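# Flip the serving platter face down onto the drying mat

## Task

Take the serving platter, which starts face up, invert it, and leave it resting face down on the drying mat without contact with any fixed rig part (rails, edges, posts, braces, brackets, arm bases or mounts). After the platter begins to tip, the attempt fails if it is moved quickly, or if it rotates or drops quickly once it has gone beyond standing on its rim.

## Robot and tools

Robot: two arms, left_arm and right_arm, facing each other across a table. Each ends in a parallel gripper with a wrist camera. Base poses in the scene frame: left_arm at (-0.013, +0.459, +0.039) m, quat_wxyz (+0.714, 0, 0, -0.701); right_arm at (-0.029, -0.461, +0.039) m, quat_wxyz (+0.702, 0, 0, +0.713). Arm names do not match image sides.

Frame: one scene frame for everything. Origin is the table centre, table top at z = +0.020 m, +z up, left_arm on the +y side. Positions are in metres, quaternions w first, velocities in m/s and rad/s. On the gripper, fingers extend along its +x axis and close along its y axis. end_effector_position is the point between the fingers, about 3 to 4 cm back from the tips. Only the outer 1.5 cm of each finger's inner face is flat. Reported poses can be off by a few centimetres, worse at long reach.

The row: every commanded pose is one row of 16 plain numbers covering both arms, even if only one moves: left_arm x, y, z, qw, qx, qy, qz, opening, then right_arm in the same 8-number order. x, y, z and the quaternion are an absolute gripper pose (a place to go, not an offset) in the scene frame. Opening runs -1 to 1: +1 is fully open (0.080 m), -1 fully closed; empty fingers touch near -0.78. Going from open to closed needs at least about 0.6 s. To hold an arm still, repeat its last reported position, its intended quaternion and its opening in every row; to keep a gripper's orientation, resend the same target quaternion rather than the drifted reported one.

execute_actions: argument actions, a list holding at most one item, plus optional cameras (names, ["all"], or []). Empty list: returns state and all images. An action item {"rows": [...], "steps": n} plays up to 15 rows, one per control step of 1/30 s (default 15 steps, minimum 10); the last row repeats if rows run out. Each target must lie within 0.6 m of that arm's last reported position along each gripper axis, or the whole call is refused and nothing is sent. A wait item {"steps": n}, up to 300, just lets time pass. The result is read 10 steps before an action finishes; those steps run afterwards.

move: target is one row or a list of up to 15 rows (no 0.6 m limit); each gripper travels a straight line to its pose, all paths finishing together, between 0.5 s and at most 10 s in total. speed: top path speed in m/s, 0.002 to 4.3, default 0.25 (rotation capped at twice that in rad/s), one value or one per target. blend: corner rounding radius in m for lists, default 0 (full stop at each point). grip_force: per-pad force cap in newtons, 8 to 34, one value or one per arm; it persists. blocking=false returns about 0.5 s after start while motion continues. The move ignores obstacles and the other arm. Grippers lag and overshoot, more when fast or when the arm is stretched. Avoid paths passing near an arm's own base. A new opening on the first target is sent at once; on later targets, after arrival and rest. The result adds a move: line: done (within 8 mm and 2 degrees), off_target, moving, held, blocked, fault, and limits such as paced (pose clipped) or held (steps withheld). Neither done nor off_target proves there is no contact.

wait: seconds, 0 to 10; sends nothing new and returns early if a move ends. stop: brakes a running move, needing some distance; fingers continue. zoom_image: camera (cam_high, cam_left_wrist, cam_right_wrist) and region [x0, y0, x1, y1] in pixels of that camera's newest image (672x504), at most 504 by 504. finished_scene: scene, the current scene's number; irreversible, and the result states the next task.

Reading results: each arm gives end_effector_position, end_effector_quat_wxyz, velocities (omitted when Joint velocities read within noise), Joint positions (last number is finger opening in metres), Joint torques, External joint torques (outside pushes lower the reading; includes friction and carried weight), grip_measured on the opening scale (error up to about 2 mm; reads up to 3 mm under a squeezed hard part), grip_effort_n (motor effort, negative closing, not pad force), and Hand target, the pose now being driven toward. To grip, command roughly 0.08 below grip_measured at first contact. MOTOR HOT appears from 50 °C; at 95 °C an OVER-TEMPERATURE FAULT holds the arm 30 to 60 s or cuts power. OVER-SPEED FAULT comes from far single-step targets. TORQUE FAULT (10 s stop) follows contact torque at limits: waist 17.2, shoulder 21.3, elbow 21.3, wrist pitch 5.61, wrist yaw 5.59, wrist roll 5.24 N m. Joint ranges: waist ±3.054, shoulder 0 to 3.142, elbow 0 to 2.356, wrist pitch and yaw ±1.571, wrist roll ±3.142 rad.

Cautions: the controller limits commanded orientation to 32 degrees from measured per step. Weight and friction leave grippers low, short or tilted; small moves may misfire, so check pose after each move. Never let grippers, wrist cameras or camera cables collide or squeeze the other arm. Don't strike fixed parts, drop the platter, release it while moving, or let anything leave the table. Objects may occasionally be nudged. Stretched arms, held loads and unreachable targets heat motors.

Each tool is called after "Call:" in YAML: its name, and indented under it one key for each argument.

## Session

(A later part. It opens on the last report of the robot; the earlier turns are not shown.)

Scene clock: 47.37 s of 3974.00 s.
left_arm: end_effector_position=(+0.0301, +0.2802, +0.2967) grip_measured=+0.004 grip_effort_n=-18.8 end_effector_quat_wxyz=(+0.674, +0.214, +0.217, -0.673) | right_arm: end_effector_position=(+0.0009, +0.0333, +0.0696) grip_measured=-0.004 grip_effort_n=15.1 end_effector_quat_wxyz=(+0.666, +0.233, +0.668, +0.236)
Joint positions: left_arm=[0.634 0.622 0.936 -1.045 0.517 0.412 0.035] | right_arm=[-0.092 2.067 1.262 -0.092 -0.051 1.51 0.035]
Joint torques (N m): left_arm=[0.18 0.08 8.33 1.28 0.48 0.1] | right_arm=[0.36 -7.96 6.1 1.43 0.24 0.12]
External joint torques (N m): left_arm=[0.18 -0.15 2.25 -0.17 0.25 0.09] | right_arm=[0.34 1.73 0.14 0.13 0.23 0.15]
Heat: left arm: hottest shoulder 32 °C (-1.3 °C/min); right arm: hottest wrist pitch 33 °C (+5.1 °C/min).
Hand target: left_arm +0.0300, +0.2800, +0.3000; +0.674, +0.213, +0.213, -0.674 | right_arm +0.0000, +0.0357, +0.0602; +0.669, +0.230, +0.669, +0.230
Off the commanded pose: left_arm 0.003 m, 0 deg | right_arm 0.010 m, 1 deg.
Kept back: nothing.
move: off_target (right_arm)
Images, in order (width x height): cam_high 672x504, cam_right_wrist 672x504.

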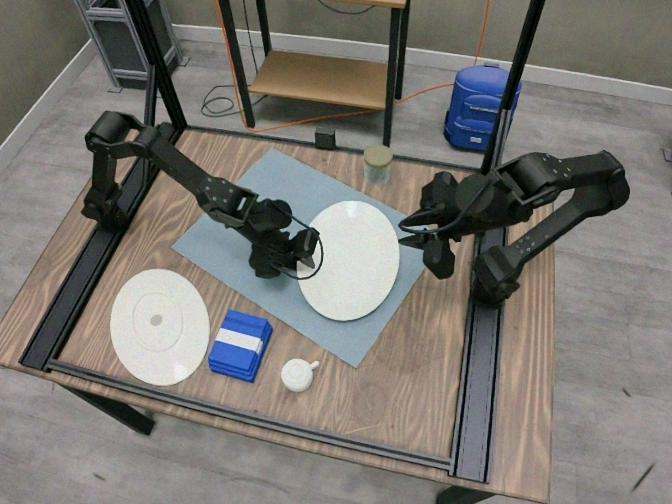

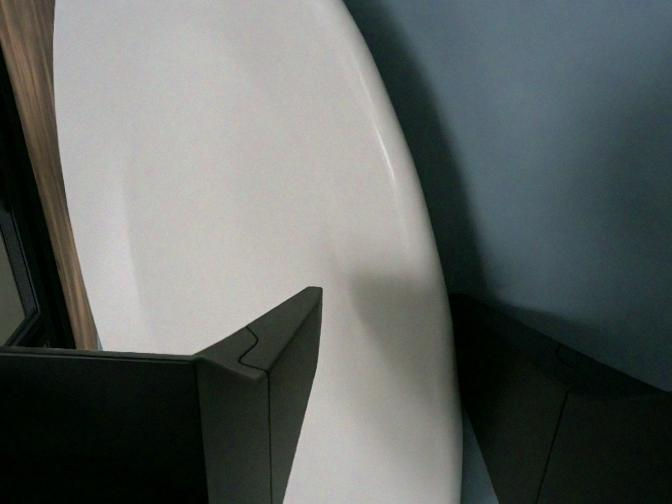

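Call:
move:
  target: [0.03, 0.28, 0.3, 0.674, 0.213, 0.213, -0.674, 0.0, 0.0, 0.038, 0.053, 0.6686, 0.2302, 0.6686, 0.2302, 0.0]
  cameras: ["cam_high","cam_right_wrist"]
  speed: 0.06

Call:
zoom_image:
  camera: "cam_right_wrist"
  region: [250, 200, 550, 504]

Scene clock: 48.77 s of 3974.00 s.
left_arm: end_effector_position=(+0.0301, +0.2802, +0.2967) grip_measured=+0.004 grip_effort_n=-18.8 end_effector_quat_wxyz=(+0.674, +0.214, +0.217, -0.673) | right_arm: end_effector_position=(+0.0008, +0.0349, +0.0676) grip_measured=-0.003 grip_effort_n=13.3 end_effector_quat_wxyz=(+0.666, +0.235, +0.667, +0.237)
Joint positions: left_arm=[0.634 0.622 0.936 -1.045 0.517 0.412 0.035] | right_arm=[-0.091 2.075 1.263 -0.08 -0.051 1.51 0.035]
Joint torques (N m): left_arm=[0.19 0.1 8.32 1.29 0.48 0.1] | right_arm=[0.09 -6.4 5.92 1.98 0.26 0.13]
External joint torques (N m): left_arm=[0.2 -0.16 2.25 -0.16 0.25 0.09] | right_arm=[-0.04 3.37 -0.09 0.65 0.26 0.16]
Heat: left arm: hottest shoulder 32 °C (-1.2 °C/min); right arm: hottest wrist pitch 33 °C (+4.9 °C/min).
Hand target: left_arm +0.0300, +0.2800, +0.3000; +0.674, +0.213, +0.213, -0.674 | right_arm -0.0001, +0.0372, +0.0531; +0.669, +0.230, +0.669, +0.230
Off the commanded pose: left_arm 0.003 m, 0 deg | right_arm 0.015 m, 1 deg.
Kept back: nothing.
move: off_target (right_arm)
Images, in order (width x height): cam_high 672x504, cam_right_wrist 672x504.

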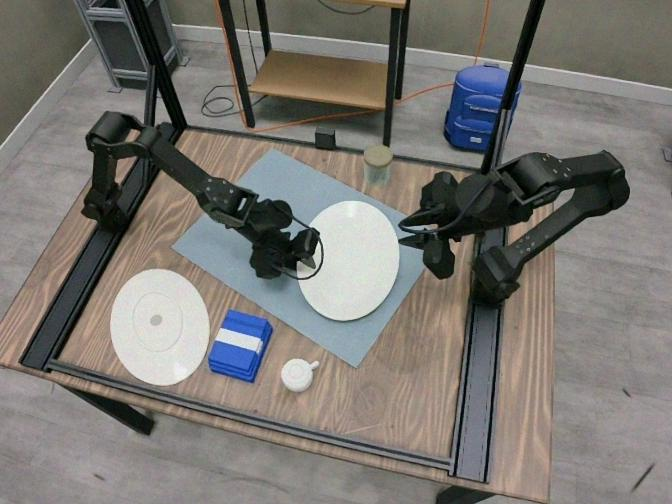

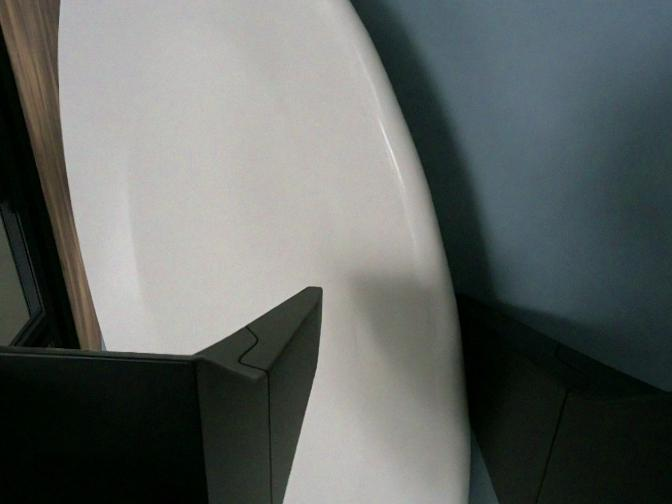

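Scaled by 1.658 from the camera's 672x504 image, which has a finer 960x720 frame.

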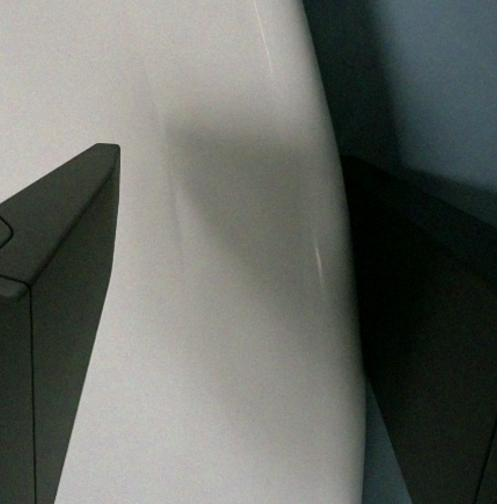

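Call:
move:
  target: [0.03, 0.28, 0.3, 0.674, 0.213, 0.213, -0.674, 0.0, 0.0, 0.038, 0.058, 0.6686, 0.2302, 0.6686, 0.2302, -0.5]
  cameras: ["cam_high","cam_right_wrist"]
  speed: 0.06
  grip_force: 12

Call:
zoom_image:
  camera: "cam_right_wrist"
  region: [250, 200, 550, 504]

Scene clock: 50.27 s of 3974.00 s.
left_arm: end_effector_position=(+0.0301, +0.2802, +0.2967) grip_measured=+0.004 grip_effort_n=-18.8 end_effector_quat_wxyz=(+0.674, +0.214, +0.217, -0.673) | right_arm: end_effector_position=(+0.0002, +0.0331, +0.0656) grip_measured=-0.269 grip_effort_n=-39.8 end_effector_quat_wxyz=(+0.668, +0.229, +0.668, +0.235)
Joint positions: left_arm=[0.634 0.622 0.936 -1.045 0.517 0.412 0.035] | right_arm=[-0.09 2.076 1.263 -0.091 -0.049 1.504 0.023]
Joint torques (N m): left_arm=[0.18 0.07 8.32 1.28 0.48 0.1] | right_arm=[0.14 -7.85 6.95 1.52 0.23 0.31]
External joint torques (N m): left_arm=[0.19 -0.18 2.29 -0.15 0.25 0.1] | right_arm=[0.12 1.89 0.99 0.22 0.22 0.34]
Heat: left arm: hottest shoulder 32 °C (-1.2 °C/min); right arm: hottest wrist pitch 33 °C (+4.8 °C/min).
Hand target: left_arm +0.0300, +0.2800, +0.3000; +0.674, +0.213, +0.213, -0.674 | right_arm -0.0001, +0.0376, +0.0580; +0.669, +0.230, +0.669, +0.230
Off the commanded pose: left_arm 0.003 m, 0 deg | right_arm 0.009 m, 1 deg.
Kept back: nothing.
grip_force (N): 12, 12
move: off_target (right_arm)
Images, in order (width x height): cam_high 672x504, cam_right_wrist 672x504.

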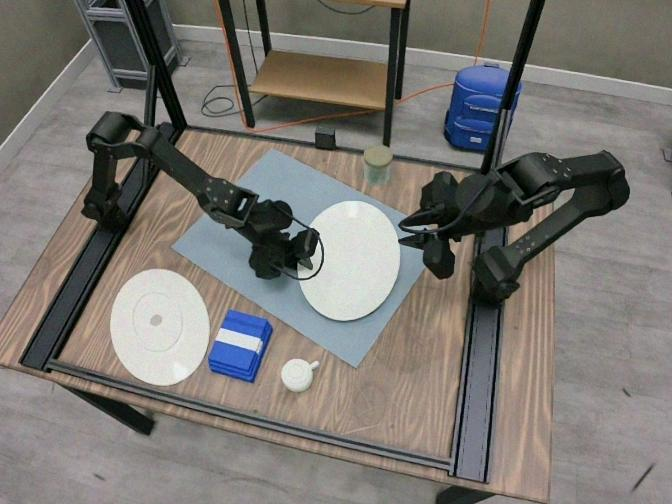

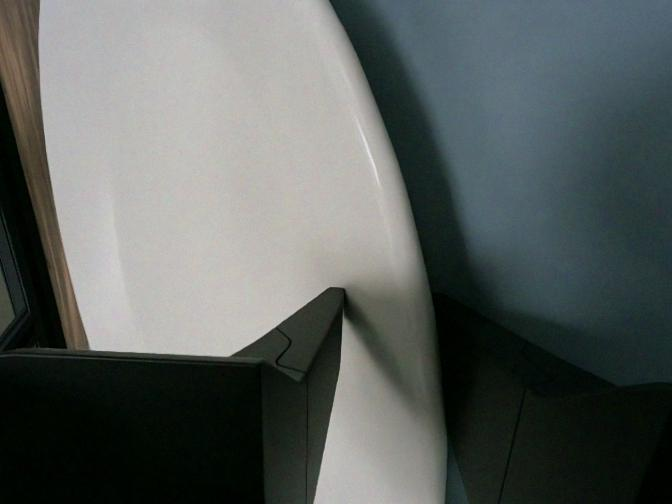

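Scaled by 1.658 from the camera's 672x504 image, which has a finer 960x720 frame.

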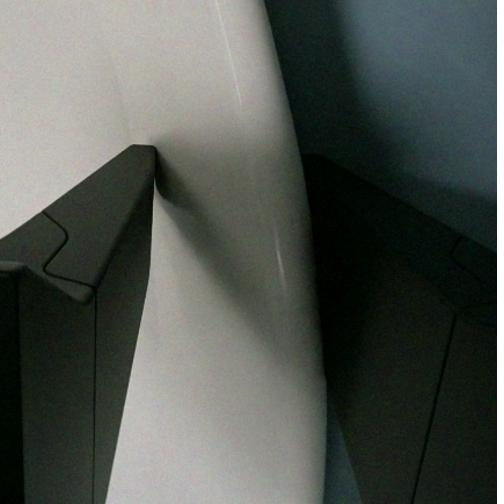

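Call:
move:
  target: [0.03, 0.28, 0.3, 0.674, 0.213, 0.213, -0.674, 0.0, 0.0, 0.036, 0.095, 0.6686, 0.2302, 0.6686, 0.2302, -0.6]
  cameras: ["all"]
  speed: 0.04
  grip_force: 14

Call:
zoom_image:
  camera: "cam_right_wrist"
  region: [250, 200, 550, 504]

Scene clock: 52.27 s of 3974.00 s.
left_arm: end_effector_position=(+0.0301, +0.2802, +0.2967) grip_measured=+0.004 grip_effort_n=-18.8 end_effector_quat_wxyz=(+0.674, +0.214, +0.217, -0.673) | right_arm: end_effector_position=(-0.0022, +0.0333, +0.0833) grip_measured=-0.337 grip_effort_n=-44.0 end_effector_quat_wxyz=(+0.670, +0.219, +0.672, +0.228)
Joint positions: left_arm=[0.634 0.622 0.936 -1.045 0.517 0.412 0.035] | right_arm=[-0.084 2.05 1.32 -0.199 -0.047 1.505 0.02]
Joint torques (N m): left_arm=[0.18 0.09 8.33 1.28 0.49 0.1] | right_arm=[-0.18 -14.1 6.31 0.45 0.17 0.26]
External joint torques (N m): left_arm=[0.18 -0.16 2.26 -0.17 0.25 0.09] | right_arm=[-0.18 -4.21 0.09 -0.84 0.16 0.29]
Motor temperatures (°C): left_arm=[30 32 29 28 26 32] | right_arm=[29 31 31 33 31 28]
Heat: left arm: hottest shoulder 32 °C (-1.1 °C/min); right arm: hottest wrist pitch 33 °C (+4.6 °C/min).
Hand target: left_arm +0.0300, +0.2800, +0.3000; +0.674, +0.213, +0.213, -0.674 | right_arm +0.0000, +0.0359, +0.0949; +0.669, +0.230, +0.669, +0.230
Off the commanded pose: left_arm 0.003 m, 0 deg | right_arm 0.012 m, 1 deg.
Kept back: nothing.
grip_force (N): 14, 14
move: off_target (right_arm)

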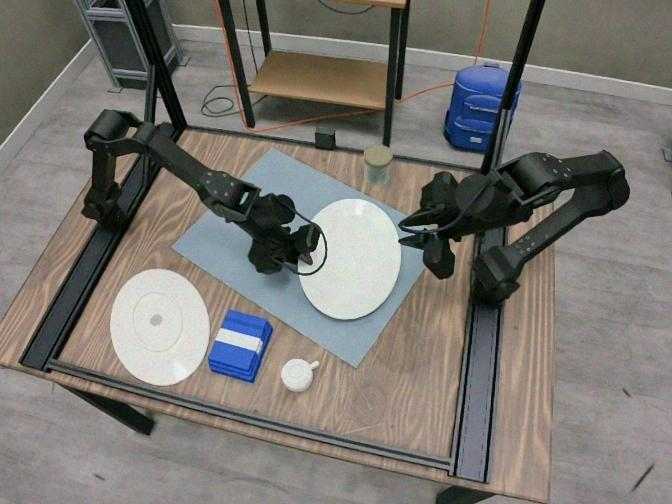

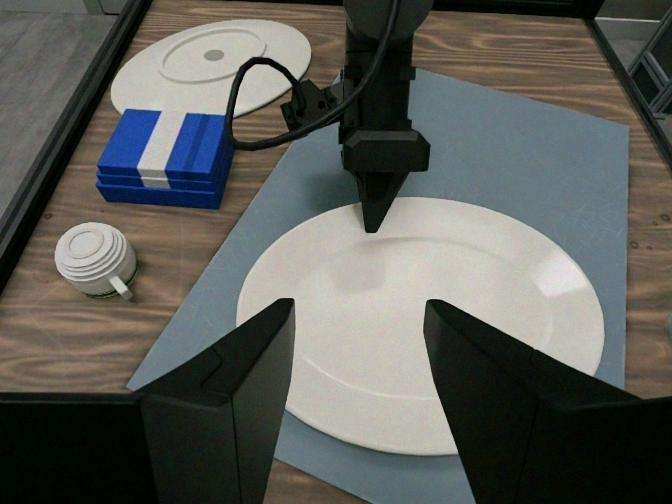

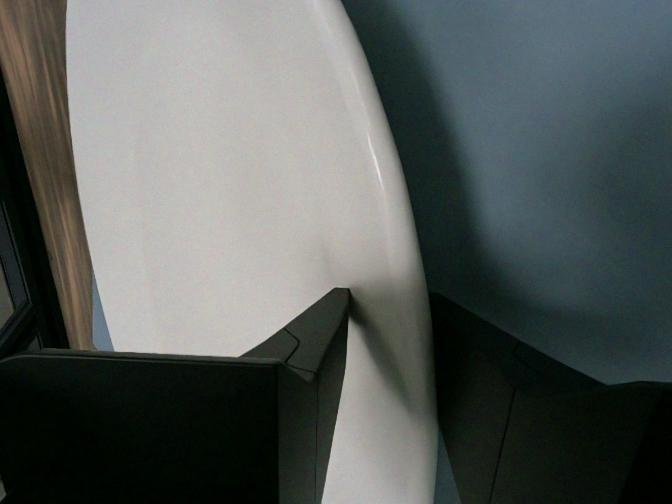

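Scaled by 1.658 from the camera's 672x504 image, which has a finer 960x720 frame.

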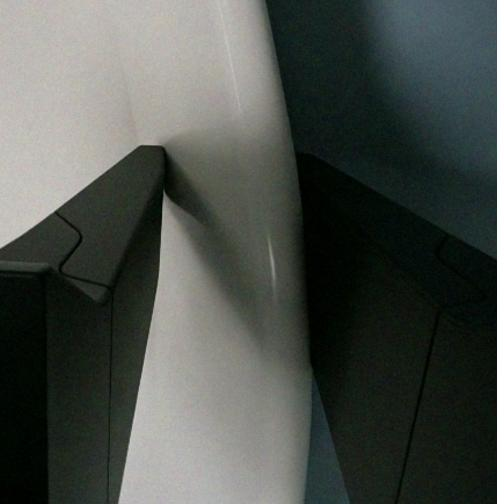

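Call:
move:
  target:
    - [0.03, 0.28, 0.3, 0.674, 0.213, 0.213, -0.674, 0.0, 0.0, 0.037, 0.061, 0.6686, 0.2302, 0.6686, 0.2302, -0.6]
    - [0.03, 0.28, 0.3, 0.674, 0.213, 0.213, -0.674, 0.0, 0.0, 0.037, 0.061, 0.6686, 0.2302, 0.6686, 0.2302, 0.0]
    - [0.03, 0.28, 0.3, 0.674, 0.213, 0.213, -0.674, 0.0, -0.033, 0.035, 0.062, 0.6686, 0.2302, 0.6686, 0.2302, 0.0]
  cameras: ["all"]
  speed: 0.04

Call:
zoom_image:
  camera: "cam_right_wrist"
  region: [250, 200, 550, 504]

Scene clock: 56.13 s of 3974.00 s.
left_arm: end_effector_position=(+0.0301, +0.2802, +0.2967) grip_measured=+0.004 grip_effort_n=-18.8 end_effector_quat_wxyz=(+0.674, +0.214, +0.217, -0.673) | right_arm: end_effector_position=(-0.0090, +0.0375, +0.0698) grip_measured=-0.003 grip_effort_n=15.1 end_effector_quat_wxyz=(+0.681, +0.248, +0.652, +0.223)
Joint positions: left_arm=[0.634 0.622 0.936 -1.045 0.517 0.412 0.035] | right_arm=[-0.047 2.077 1.276 -0.09 0.031 1.566 0.035]
Joint torques (N m): left_arm=[0.18 0.08 8.32 1.28 0.48 0.1] | right_arm=[3.16 -10.76 3.81 1.18 -0.73 0.33]
External joint torques (N m): left_arm=[0.18 -0.22 2.29 -0.17 0.25 0.1] | right_arm=[3.22 -0.9 -2.24 -0.14 -0.79 0.36]
Heat: left arm: hottest shoulder 32 °C (-1.1 °C/min); right arm: hottest wrist pitch 33 °C (+4.3 °C/min).
Hand target: left_arm +0.0300, +0.2800, +0.3000; +0.674, +0.213, +0.213, -0.674 | right_arm -0.0324, +0.0344, +0.0622; +0.669, +0.230, +0.668, +0.230
Off the commanded pose: left_arm 0.003 m, 0 deg | right_arm 0.025 m, 3 deg.
Kept back: nothing.
grip_force (N): 14, 14
move: off_target (right_arm); target 2's new opening was sent with right_arm's hand 0.012 m and 1 deg from that target

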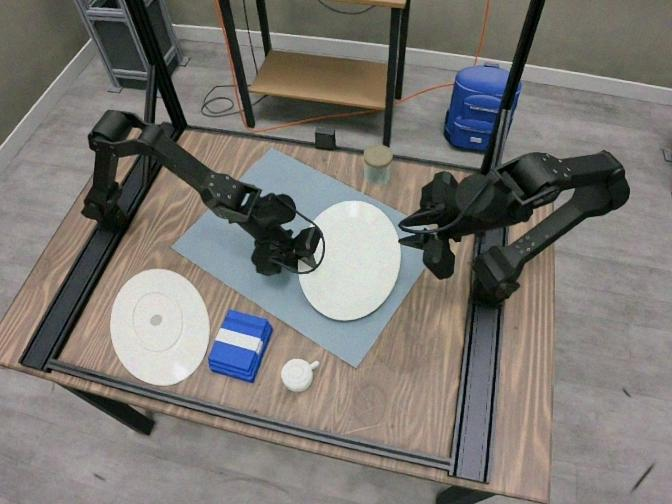

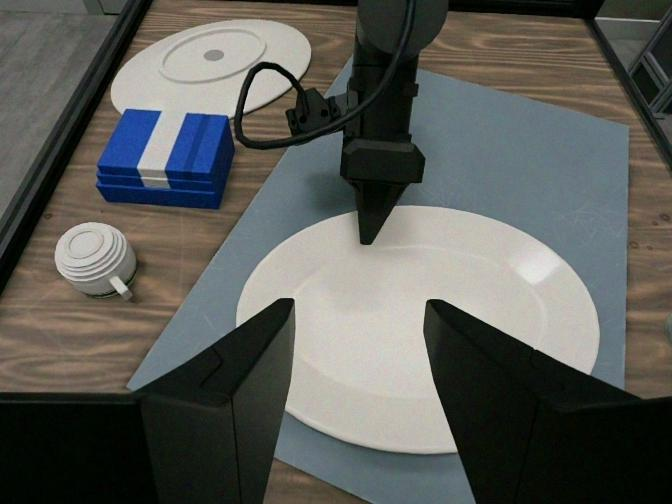

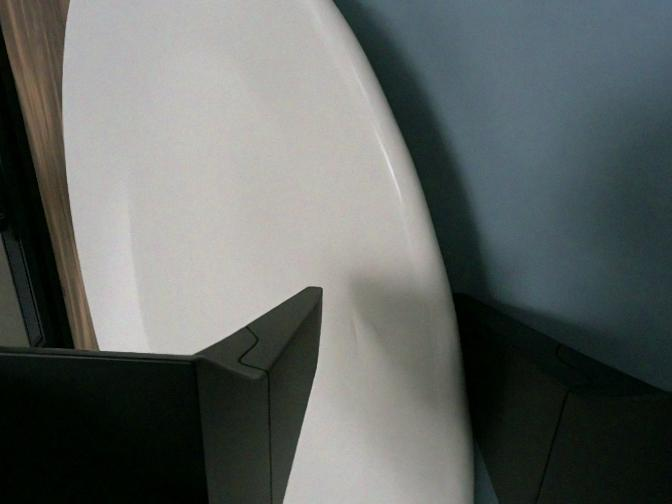

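Scaled by 1.658 from the camera's 672x504 image, which has a finer 960x720 frame.

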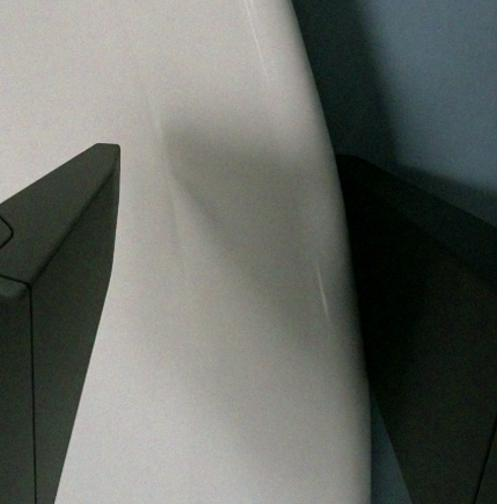

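Call:
move:
  target:
    - [0.03, 0.28, 0.3, 0.674, 0.213, 0.213, -0.674, 0.0, -0.005, 0.014, 0.094, 0.6686, 0.2302, 0.6686, 0.2302, 0.0]
    - [0.03, 0.28, 0.3, 0.674, 0.213, 0.213, -0.674, 0.0, -0.035, 0.014, 0.094, 0.6686, 0.2302, 0.6686, 0.2302, 0.0]
    - [0.03, 0.28, 0.3, 0.674, 0.213, 0.213, -0.674, 0.0, -0.035, 0.014, 0.066, 0.6686, 0.2302, 0.6686, 0.2302, 0.0]
  cameras: ["cam_left_wrist","cam_right_wrist"]
  speed: 0.08

Scene clock: 59.13 s of 3974.00 s.
left_arm: end_effector_position=(+0.0301, +0.2802, +0.2967) grip_measured=+0.004 grip_effort_n=-18.8 end_effector_quat_wxyz=(+0.674, +0.214, +0.217, -0.673) | right_arm: end_effector_position=(-0.0362, +0.0173, +0.0746) grip_measured=-0.003 grip_effort_n=15.1 end_effector_quat_wxyz=(+0.665, +0.234, +0.668, +0.239)
Joint positions: left_arm=[0.634 0.622 0.936 -1.045 0.517 0.412 0.035] | right_arm=[0 2 1.178 -0.067 0.004 1.579 0.035]
Joint torques (N m): left_arm=[0.19 0.08 8.32 1.28 0.49 0.1] | right_arm=[0.06 -9.64 3.83 1.23 0.23 0.1]
External joint torques (N m): left_arm=[0.19 -0.15 2.25 -0.17 0.26 0.09] | right_arm=[0.06 -0.56 -2.01 -0.06 0.19 0.14]
Heat: left arm: hottest shoulder 32 °C (-1.0 °C/min); right arm: hottest shoulder 33 °C (+7.1 °C/min).
Hand target: left_arm +0.0300, +0.2800, +0.3000; +0.674, +0.213, +0.213, -0.674 | right_arm -0.0351, +0.0138, +0.0661; +0.669, +0.230, +0.669, +0.230
Off the commanded pose: left_arm 0.003 m, 0 deg | right_arm 0.009 m, 1 deg.
Kept back: nothing.
grip_force (N): 14, 14
move: off_target (right_arm)
Images, in order (width x height): cam_left_wrist 672x504, cam_right_wrist 672x504.

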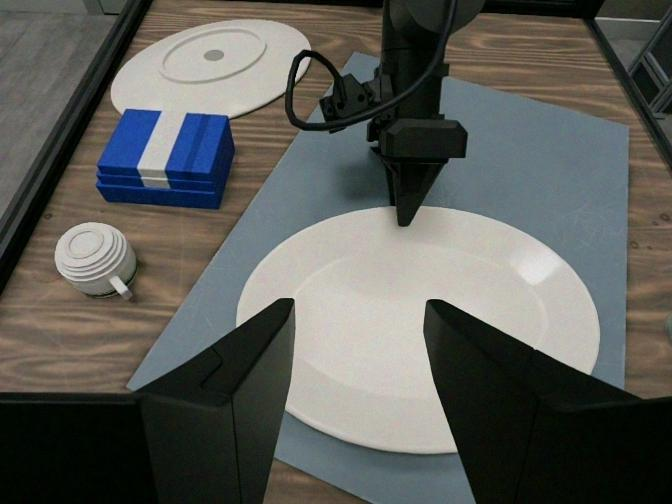

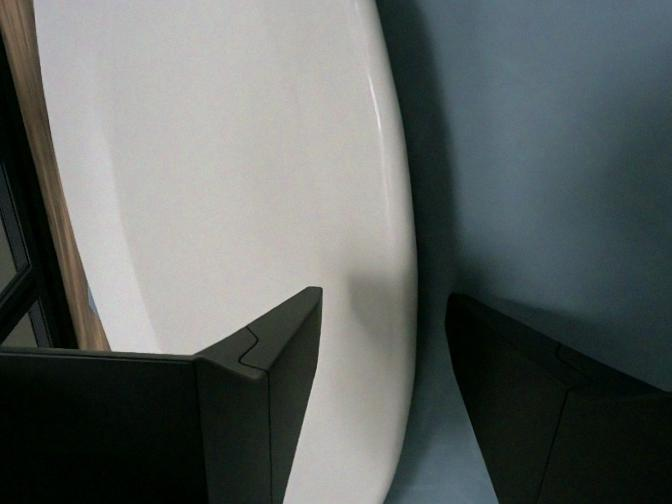

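Call:
move:
  target:
    - [0.03, 0.28, 0.3, 0.674, 0.213, 0.213, -0.674, 0.0, -0.035, 0.031, 0.055, 0.6686, 0.2302, 0.6686, 0.2302, 0.0]
    - [0.03, 0.28, 0.3, 0.674, 0.213, 0.213, -0.674, 0.0, -0.035, 0.031, 0.057, 0.6686, 0.2302, 0.6686, 0.2302, -0.6]
  cameras: ["cam_left_wrist","cam_right_wrist"]
  speed: 0.06

Scene clock: 61.20 s of 3974.00 s.
left_arm: end_effector_position=(+0.0301, +0.2802, +0.2967) grip_measured=+0.004 grip_effort_n=-18.8 end_effector_quat_wxyz=(+0.674, +0.214, +0.217, -0.673) | right_arm: end_effector_position=(-0.0373, +0.0302, +0.0665) grip_measured=-0.315 grip_effort_n=-44.0 end_effector_quat_wxyz=(+0.666, +0.230, +0.668, +0.239)
Joint positions: left_arm=[0.634 0.622 0.936 -1.045 0.517 0.412 0.035] | right_arm=[0.003 2.059 1.235 -0.07 0.005 1.575 0.021]
Joint torques (N m): left_arm=[0.19 0.08 8.33 1.29 0.48 0.1] | right_arm=[-0.22 -8.6 5.33 1.53 0.12 0.23]
External joint torques (N m): left_arm=[0.19 -0.18 2.28 -0.16 0.25 0.1] | right_arm=[-0.24 0.95 -0.54 0.24 0.08 0.27]
Heat: left arm: hottest shoulder 32 °C (-1.0 °C/min); right arm: hottest shoulder 33 °C (+7.1 °C/min).
Hand target: left_arm +0.0300, +0.2800, +0.3000; +0.674, +0.213, +0.213, -0.674 | right_arm -0.0349, +0.0307, +0.0571; +0.669, +0.230, +0.669, +0.230
Off the commanded pose: left_arm 0.003 m, 0 deg | right_arm 0.010 m, 1 deg.
Kept back: nothing.
grip_force (N): 14, 14
move: off_target (right_arm); target 2's new opening was sent with right_arm's hand 0.012 m and 2 deg from that target
Images, in order (width x height): cam_left_wrist 672x504, cam_right_wrist 672x504.

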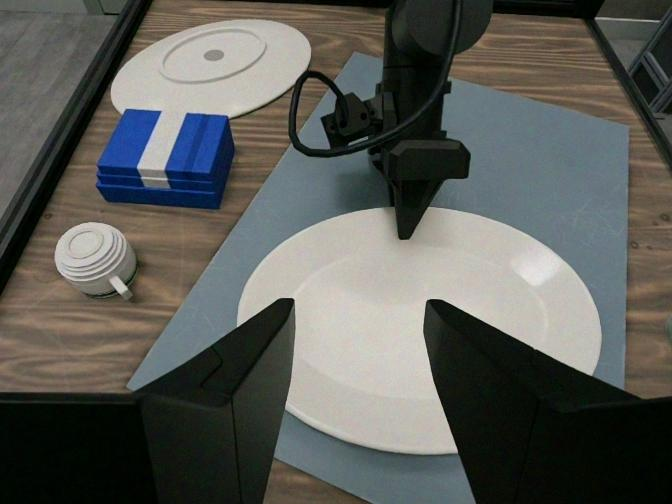

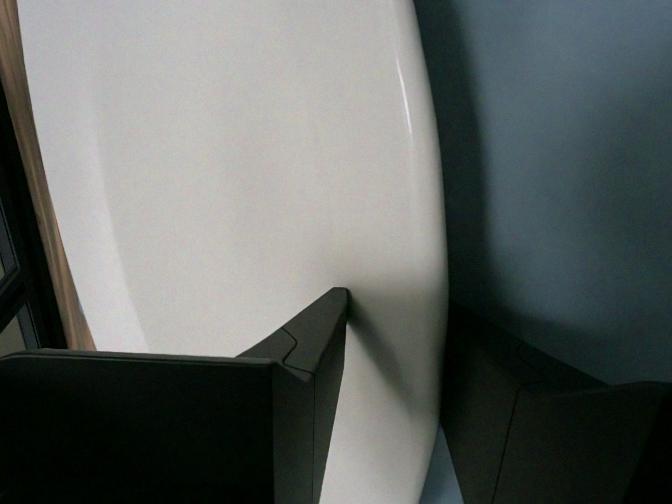

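Call:
move:
  target: [0.03, 0.28, 0.3, 0.674, 0.213, 0.213, -0.674, 0.0, -0.035, 0.028, 0.11, 0.6686, 0.2302, 0.6686, 0.2302, -0.7]
  cameras: ["cam_left_wrist","cam_right_wrist"]
  speed: 0.04
  grip_force: 16

Scene clock: 63.17 s of 3974.00 s.
left_arm: end_effector_position=(+0.0301, +0.2802, +0.2967) grip_measured=+0.004 grip_effort_n=-18.8 end_effector_quat_wxyz=(+0.674, +0.214, +0.217, -0.673) | right_arm: end_effector_position=(-0.0373, +0.0301, +0.0998) grip_measured=-0.446 grip_effort_n=-47.7 end_effector_quat_wxyz=(+0.669, +0.224, +0.670, +0.232)
Joint positions: left_arm=[0.634 0.622 0.936 -1.045 0.517 0.412 0.035] | right_arm=[0.003 2.003 1.313 -0.225 0.005 1.575 0.015]
Joint torques (N m): left_arm=[0.16 0.08 8.33 1.28 0.48 0.1] | right_arm=[-0.36 -14.88 5.3 -0.24 0.21 0.23]
External joint torques (N m): left_arm=[0.18 -0.17 2.25 -0.17 0.25 0.09] | right_arm=[-0.48 -5.28 -1 -1.53 0.17 0.26]
Heat: left arm: hottest shoulder 32 °C (-1.0 °C/min); right arm: hottest shoulder 34 °C (+8.1 °C/min).
Hand target: left_arm +0.0300, +0.2800, +0.3000; +0.674, +0.213, +0.213, -0.674 | right_arm -0.0349, +0.0280, +0.1098; +0.669, +0.230, +0.669, +0.230
Off the commanded pose: left_arm 0.003 m, 0 deg | right_arm 0.011 m, 1 deg.
Kept back: nothing.
grip_force (N): 16, 16
move: off_target (right_arm)
Images, in order (width x height): cam_left_wrist 672x504, cam_right_wrist 672x504.

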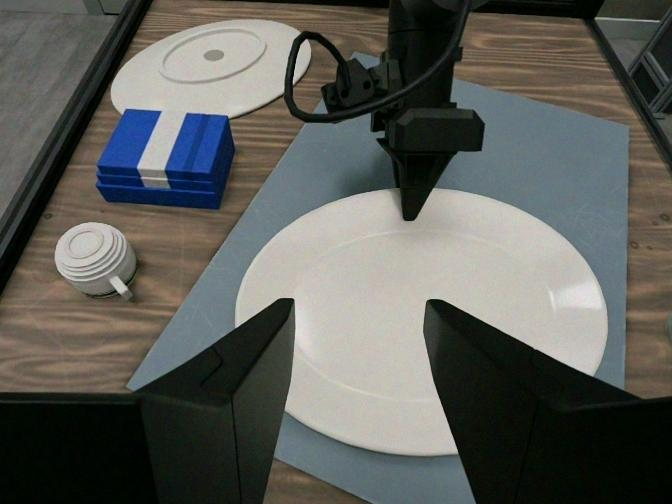

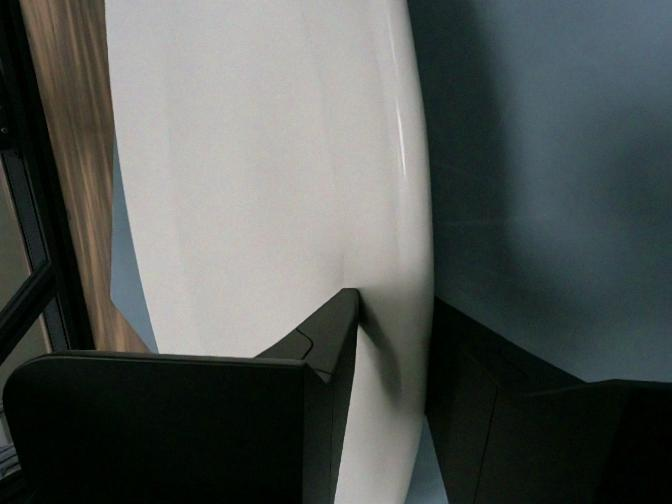

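Call:
move:
  target: [0.03, 0.28, 0.3, 0.674, 0.213, 0.213, -0.674, 0.0, -0.035, 0.028, 0.155, 0.6686, 0.2302, 0.6686, 0.2302, -0.78]
  cameras: ["cam_left_wrist","cam_right_wrist"]
  speed: 0.04
  grip_force: 20

Scene clock: 64.80 s of 3974.00 s.
left_arm: end_effector_position=(+0.0301, +0.2802, +0.2967) grip_measured=+0.004 grip_effort_n=-18.8 end_effector_quat_wxyz=(+0.674, +0.214, +0.217, -0.673) | right_arm: end_effector_position=(-0.0372, +0.0256, +0.1318) grip_measured=-0.542 grip_effort_n=-55.6 end_effector_quat_wxyz=(+0.673, +0.211, +0.674, +0.220)
Joint positions: left_arm=[0.634 0.622 0.936 -1.045 0.517 0.412 0.035] | right_arm=[0.003 1.958 1.405 -0.398 0.005 1.575 0.011]
Joint torques (N m): left_arm=[0.18 0.07 8.34 1.29 0.48 0.09] | right_arm=[-0.41 -16.16 7.41 0.22 0.19 0.22]
External joint torques (N m): left_arm=[0.18 -0.2 2.28 -0.17 0.25 0.09] | right_arm=[-0.4 -6.82 0.98 -1 0.15 0.25]
Heat: left arm: hottest shoulder 32 °C (-1.0 °C/min); right arm: hottest shoulder 35 °C (+9.0 °C/min).
Hand target: left_arm +0.0300, +0.2800, +0.3000; +0.674, +0.213, +0.213, -0.674 | right_arm -0.0349, +0.0278, +0.1546; +0.669, +0.230, +0.669, +0.230
Off the commanded pose: left_arm 0.003 m, 0 deg | right_arm 0.023 m, 3 deg.
Kept back: nothing.
grip_force (N): 20, 20
move: off_target (right_arm)
Images, in order (width x height): cam_left_wrist 672x504, cam_right_wrist 672x504.

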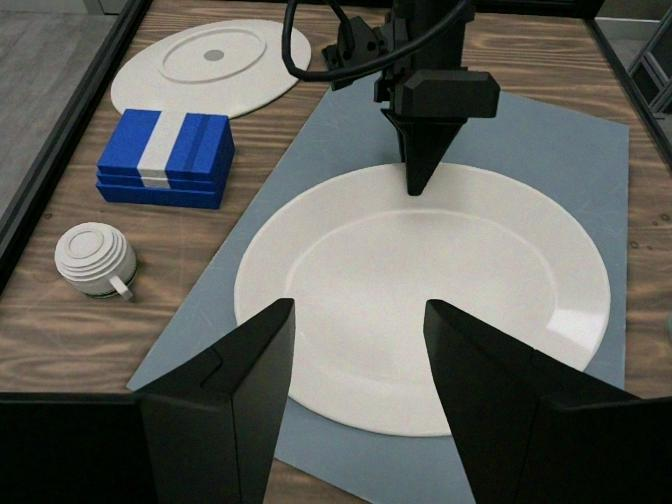

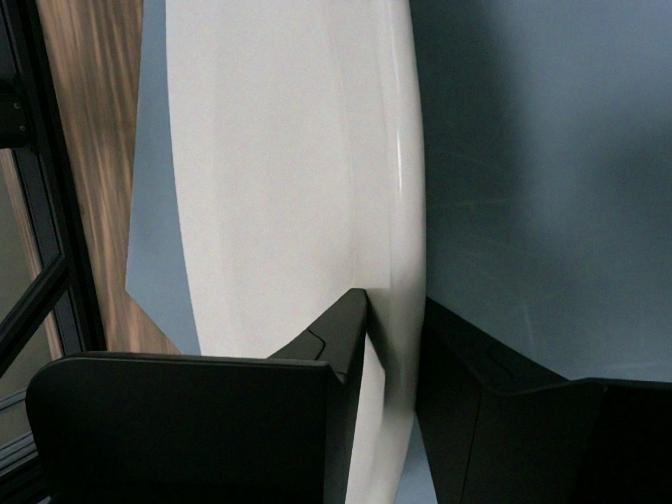

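Call:
move:
  target: [0.03, 0.28, 0.3, 0.674, 0.213, 0.213, -0.674, 0.0, -0.035, 0.032, 0.21, 0.6686, 0.2302, 0.6686, 0.2302, -0.8]
  cameras: ["all"]
  speed: 0.05
  grip_force: 34

Scene clock: 67.07 s of 3974.00 s.
left_arm: end_effector_position=(+0.0301, +0.2802, +0.2967) grip_measured=+0.004 grip_effort_n=-18.8 end_effector_quat_wxyz=(+0.674, +0.214, +0.217, -0.673) | right_arm: end_effector_position=(-0.0372, +0.0262, +0.1743) grip_measured=-0.626 grip_effort_n=-83.5 end_effector_quat_wxyz=(+0.677, +0.198, +0.678, +0.207)
Joint positions: left_arm=[0.634 0.622 0.936 -1.045 0.517 0.412 0.035] | right_arm=[0.003 1.947 1.581 -0.624 0.005 1.575 0.007]
Joint torques (N m): left_arm=[0.17 0.07 8.33 1.29 0.48 0.09] | right_arm=[-0.51 -17.37 9.15 0.92 0.24 0.2]
External joint torques (N m): left_arm=[0.16 -0.14 2.19 -0.18 0.25 0.09] | right_arm=[-0.51 -7.77 2.44 -0.28 0.19 0.23]
Motor temperatures (°C): left_arm=[30 32 30 28 26 32] | right_arm=[29 37 32 32 31 27]
Heat: left arm: hottest shoulder 32 °C (-1.0 °C/min); right arm: hottest shoulder 37 °C (+11.2 °C/min).
Hand target: left_arm +0.0300, +0.2800, +0.3000; +0.674, +0.213, +0.213, -0.674 | right_arm -0.0349, +0.0309, +0.2096; +0.669, +0.230, +0.669, +0.230
Off the commanded pose: left_arm 0.003 m, 0 deg | right_arm 0.036 m, 5 deg.
Kept back: nothing.
move: off_target (right_arm)

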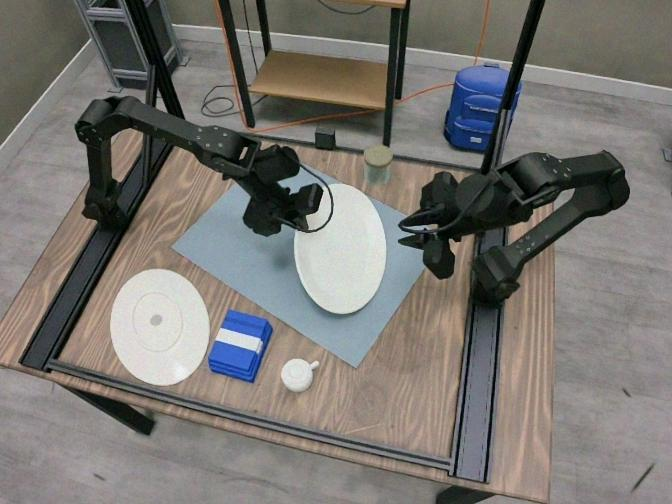

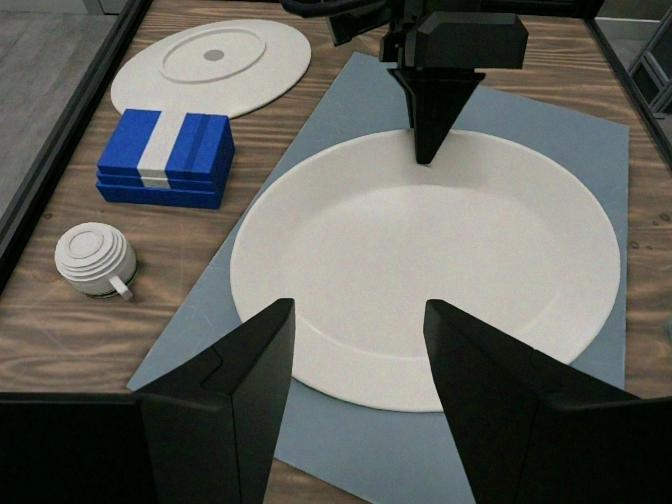

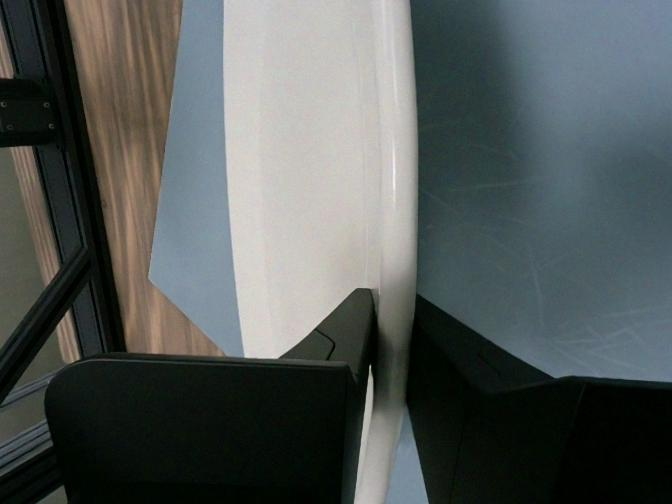

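Call:
move:
  target: [0.03, 0.28, 0.3, 0.674, 0.213, 0.213, -0.674, 0.0, -0.035, 0.04, 0.275, 0.703, 0.074, 0.703, 0.074, -0.8]
  cameras: ["all"]
  speed: 0.06

Scene clock: 74.50 s of 3974.00 s.
left_arm: end_effector_position=(+0.0301, +0.2802, +0.2967) grip_measured=+0.004 grip_effort_n=-18.8 end_effector_quat_wxyz=(+0.674, +0.214, +0.217, -0.673) | right_arm: end_effector_position=(-0.0367, +0.0329, +0.2232) grip_measured=-0.627 grip_effort_n=-83.5 end_effector_quat_wxyz=(+0.698, +0.115, +0.697, +0.122)
Joint positions: left_arm=[0.634 0.622 0.936 -1.045 0.517 0.412 0.035] | right_arm=[0.001 2.23 2.304 -1.308 0.005 1.577 0.007]
Joint torques (N m): left_arm=[-0.04 -0.17 7.19 1.38 0.28 0] | right_arm=[-0.08 -13.87 5.56 1.15 0.06 -0.02]
External joint torques (N m): left_arm=[-0.04 -0.44 1.14 -0.08 0.05 0] | right_arm=[-0.07 -3.17 -0.43 0.3 0.01 0]
Motor temperatures (°C): left_arm=[30 32 30 28 26 32] | right_arm=[29 42 35 32 31 27]
Heat: left arm: hottest shoulder 32 °C (-1.0 °C/min); right arm: hottest shoulder 42 °C (+16.1 °C/min). Heating fast: the right arm's shoulder motor: a push or a pull is the cause, and it goes on while you think. Ease it with your next call, before anything else.
Hand target: left_arm +0.0301, +0.2802, +0.2967; +0.674, +0.214, +0.217, -0.673 | right_arm -0.0368, +0.0346, +0.2276; +0.696, +0.121, +0.696, +0.128
Off the commanded pose: left_arm 0.003 m, 0 deg | right_arm 0.052 m, 7 deg.
Kept back: nothing.
move: blocked (right_arm; both arms now hold where they are)

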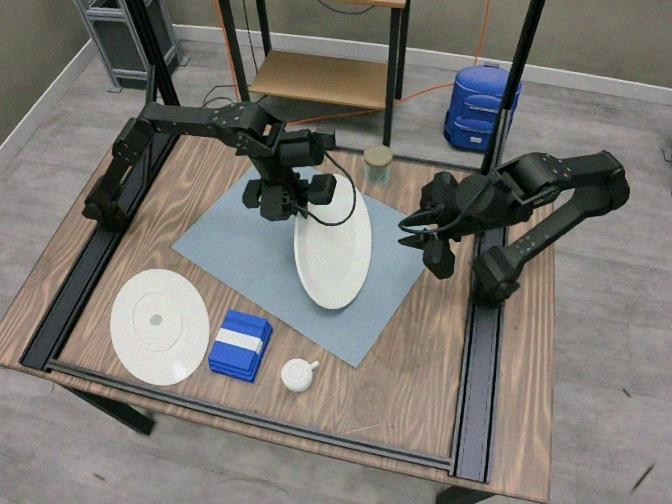

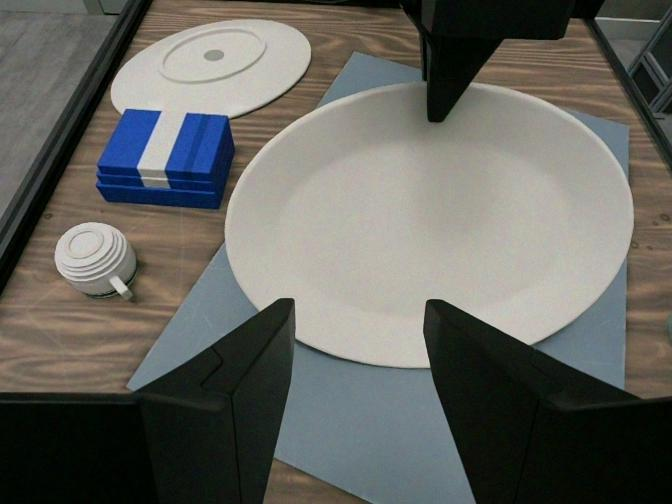

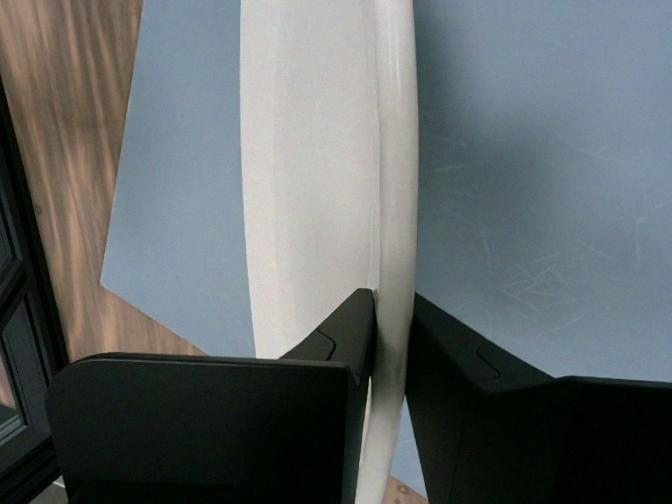

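Call:
move:
  target: [0.0301, 0.2802, 0.2967, 0.674, 0.213, 0.213, -0.674, 0.0, -0.036, -0.06, 0.265, 0.698, 0.113, 0.698, 0.113, -0.8]
  cameras: ["all"]
  speed: 0.07

Scene clock: 77.20 s of 3974.00 s.
left_arm: end_effector_position=(+0.0306, +0.2800, +0.2972) grip_measured=+0.004 grip_effort_n=-18.8 end_effector_quat_wxyz=(+0.675, +0.214, +0.215, -0.673) | right_arm: end_effector_position=(-0.0352, -0.0583, +0.2374) grip_measured=-0.627 grip_effort_n=-83.5 end_effector_quat_wxyz=(+0.703, +0.083, +0.702, +0.085)
Joint positions: left_arm=[0.637 0.622 0.936 -1.043 0.519 0.415 0.035] | right_arm=[0.001 1.9 1.888 -1.321 0.005 1.584 0.007]
Joint torques (N m): left_arm=[0.18 -0.65 6.61 1.57 0.48 0.1] | right_arm=[0.08 -18.14 6.32 1.14 0.12 0.19]
External joint torques (N m): left_arm=[0.18 -0.91 0.55 0.12 0.25 0.1] | right_arm=[0.09 -9.72 0.35 0.43 0.07 0.2]
Heat: left arm: hottest shoulder 32 °C (-1.0 °C/min); right arm: hottest shoulder 43 °C (+17.2 °C/min). Heating fast: the right arm's shoulder motor: a push or a pull is the cause, and it goes on while you think. Ease it with your next call, before anything else.
Hand target: left_arm +0.0301, +0.2802, +0.2967; +0.674, +0.213, +0.213, -0.674 | right_arm -0.0359, -0.0607, +0.2646; +0.698, +0.113, +0.698, +0.113
Off the commanded pose: left_arm 0.001 m, 0 deg | right_arm 0.028 m, 5 deg.
Kept back: nothing.
move: off_target (right_arm)

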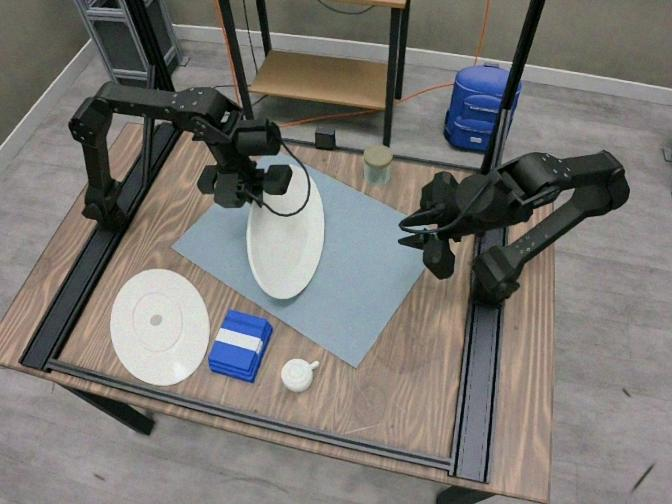

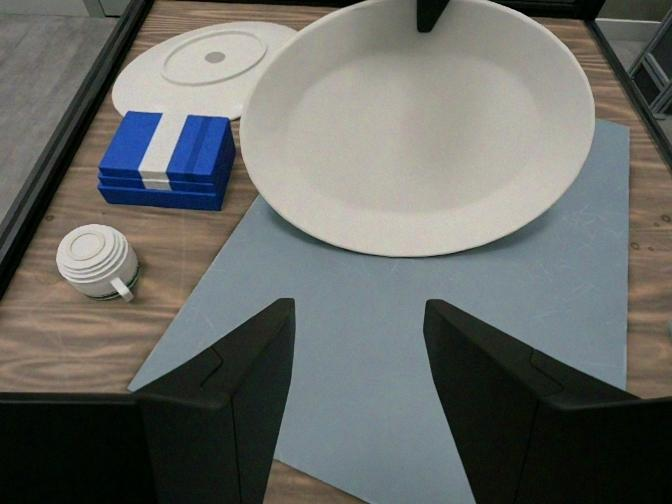

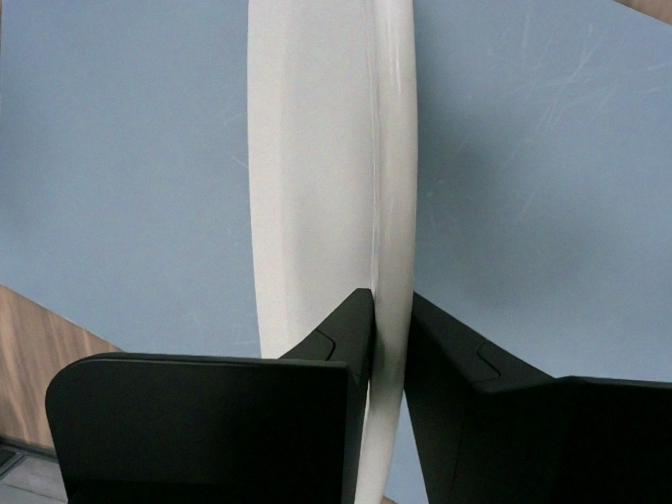

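Call:
move:
  target: [0.0301, 0.2802, 0.2967, 0.674, 0.213, 0.213, -0.674, 0.0, -0.036, -0.08, 0.35, 0.698, 0.113, 0.698, 0.113, -0.8]
  cameras: ["all"]
  speed: 0.08

Scene clock: 79.30 s of 3974.00 s.
left_arm: end_effector_position=(+0.0306, +0.2800, +0.2972) grip_measured=+0.004 grip_effort_n=-18.8 end_effector_quat_wxyz=(+0.675, +0.214, +0.215, -0.673) | right_arm: end_effector_position=(-0.0353, -0.0747, +0.3140) grip_measured=-0.627 grip_effort_n=-83.5 end_effector_quat_wxyz=(+0.699, +0.103, +0.699, +0.106)
Joint positions: left_arm=[0.637 0.622 0.936 -1.043 0.519 0.415 0.035] | right_arm=[0.003 1.905 2.209 -1.578 0.005 1.585 0.007]
Joint torques (N m): left_arm=[0.18 -0.64 6.62 1.56 0.48 0.1] | right_arm=[-0.04 -16.65 9.97 0.47 0.14 0.08]
External joint torques (N m): left_arm=[0.18 -0.86 0.55 0.12 0.25 0.09] | right_arm=[-0.07 -8.72 4.56 -0.31 0.1 0.1]
Heat: left arm: hottest shoulder 32 °C (-1.0 °C/min); right arm: hottest shoulder 44 °C (+18.2 °C/min). Heating fast: the right arm's shoulder motor: a push or a pull is the cause, and it goes on while you think. Ease it with your next call, before anything else.
Hand target: left_arm +0.0301, +0.2802, +0.2967; +0.674, +0.213, +0.213, -0.674 | right_arm -0.0360, -0.0818, +0.3484; +0.692, +0.141, +0.694, +0.141
Off the commanded pose: left_arm 0.001 m, 0 deg | right_arm 0.036 m, 1 deg.
joint sent to its limit (right arm) — joint 4 (wrist pitch), lower limit.
Kept back: nothing.
move: off_target (right_arm)

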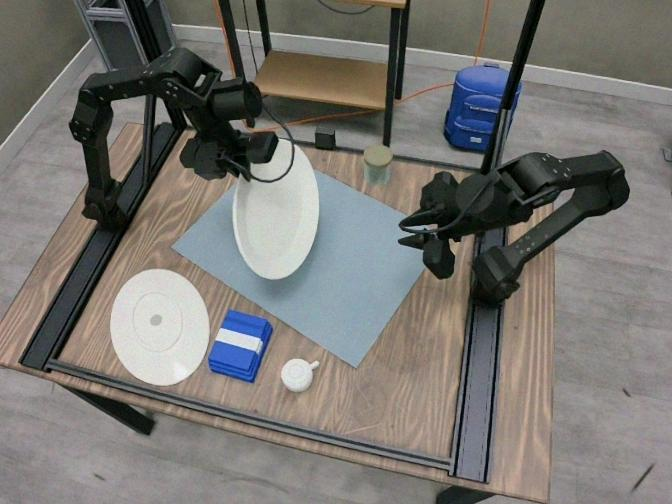

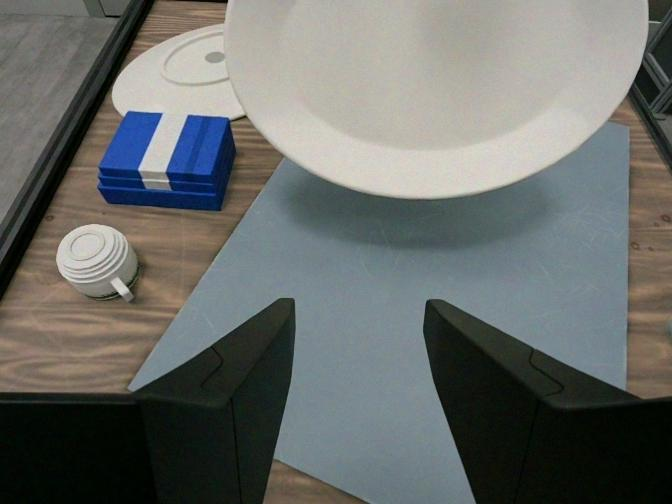

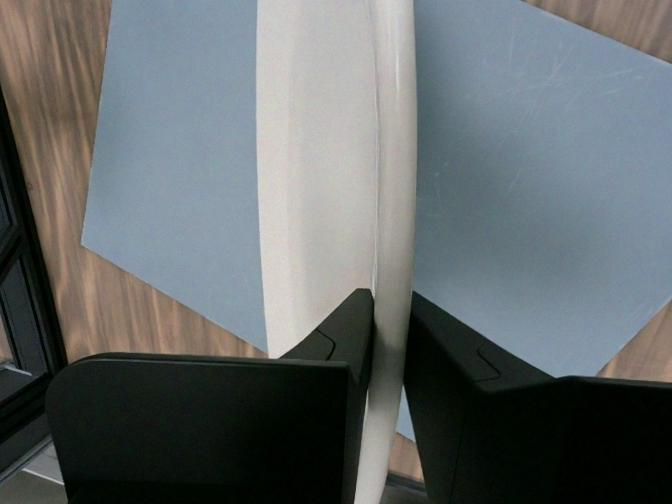

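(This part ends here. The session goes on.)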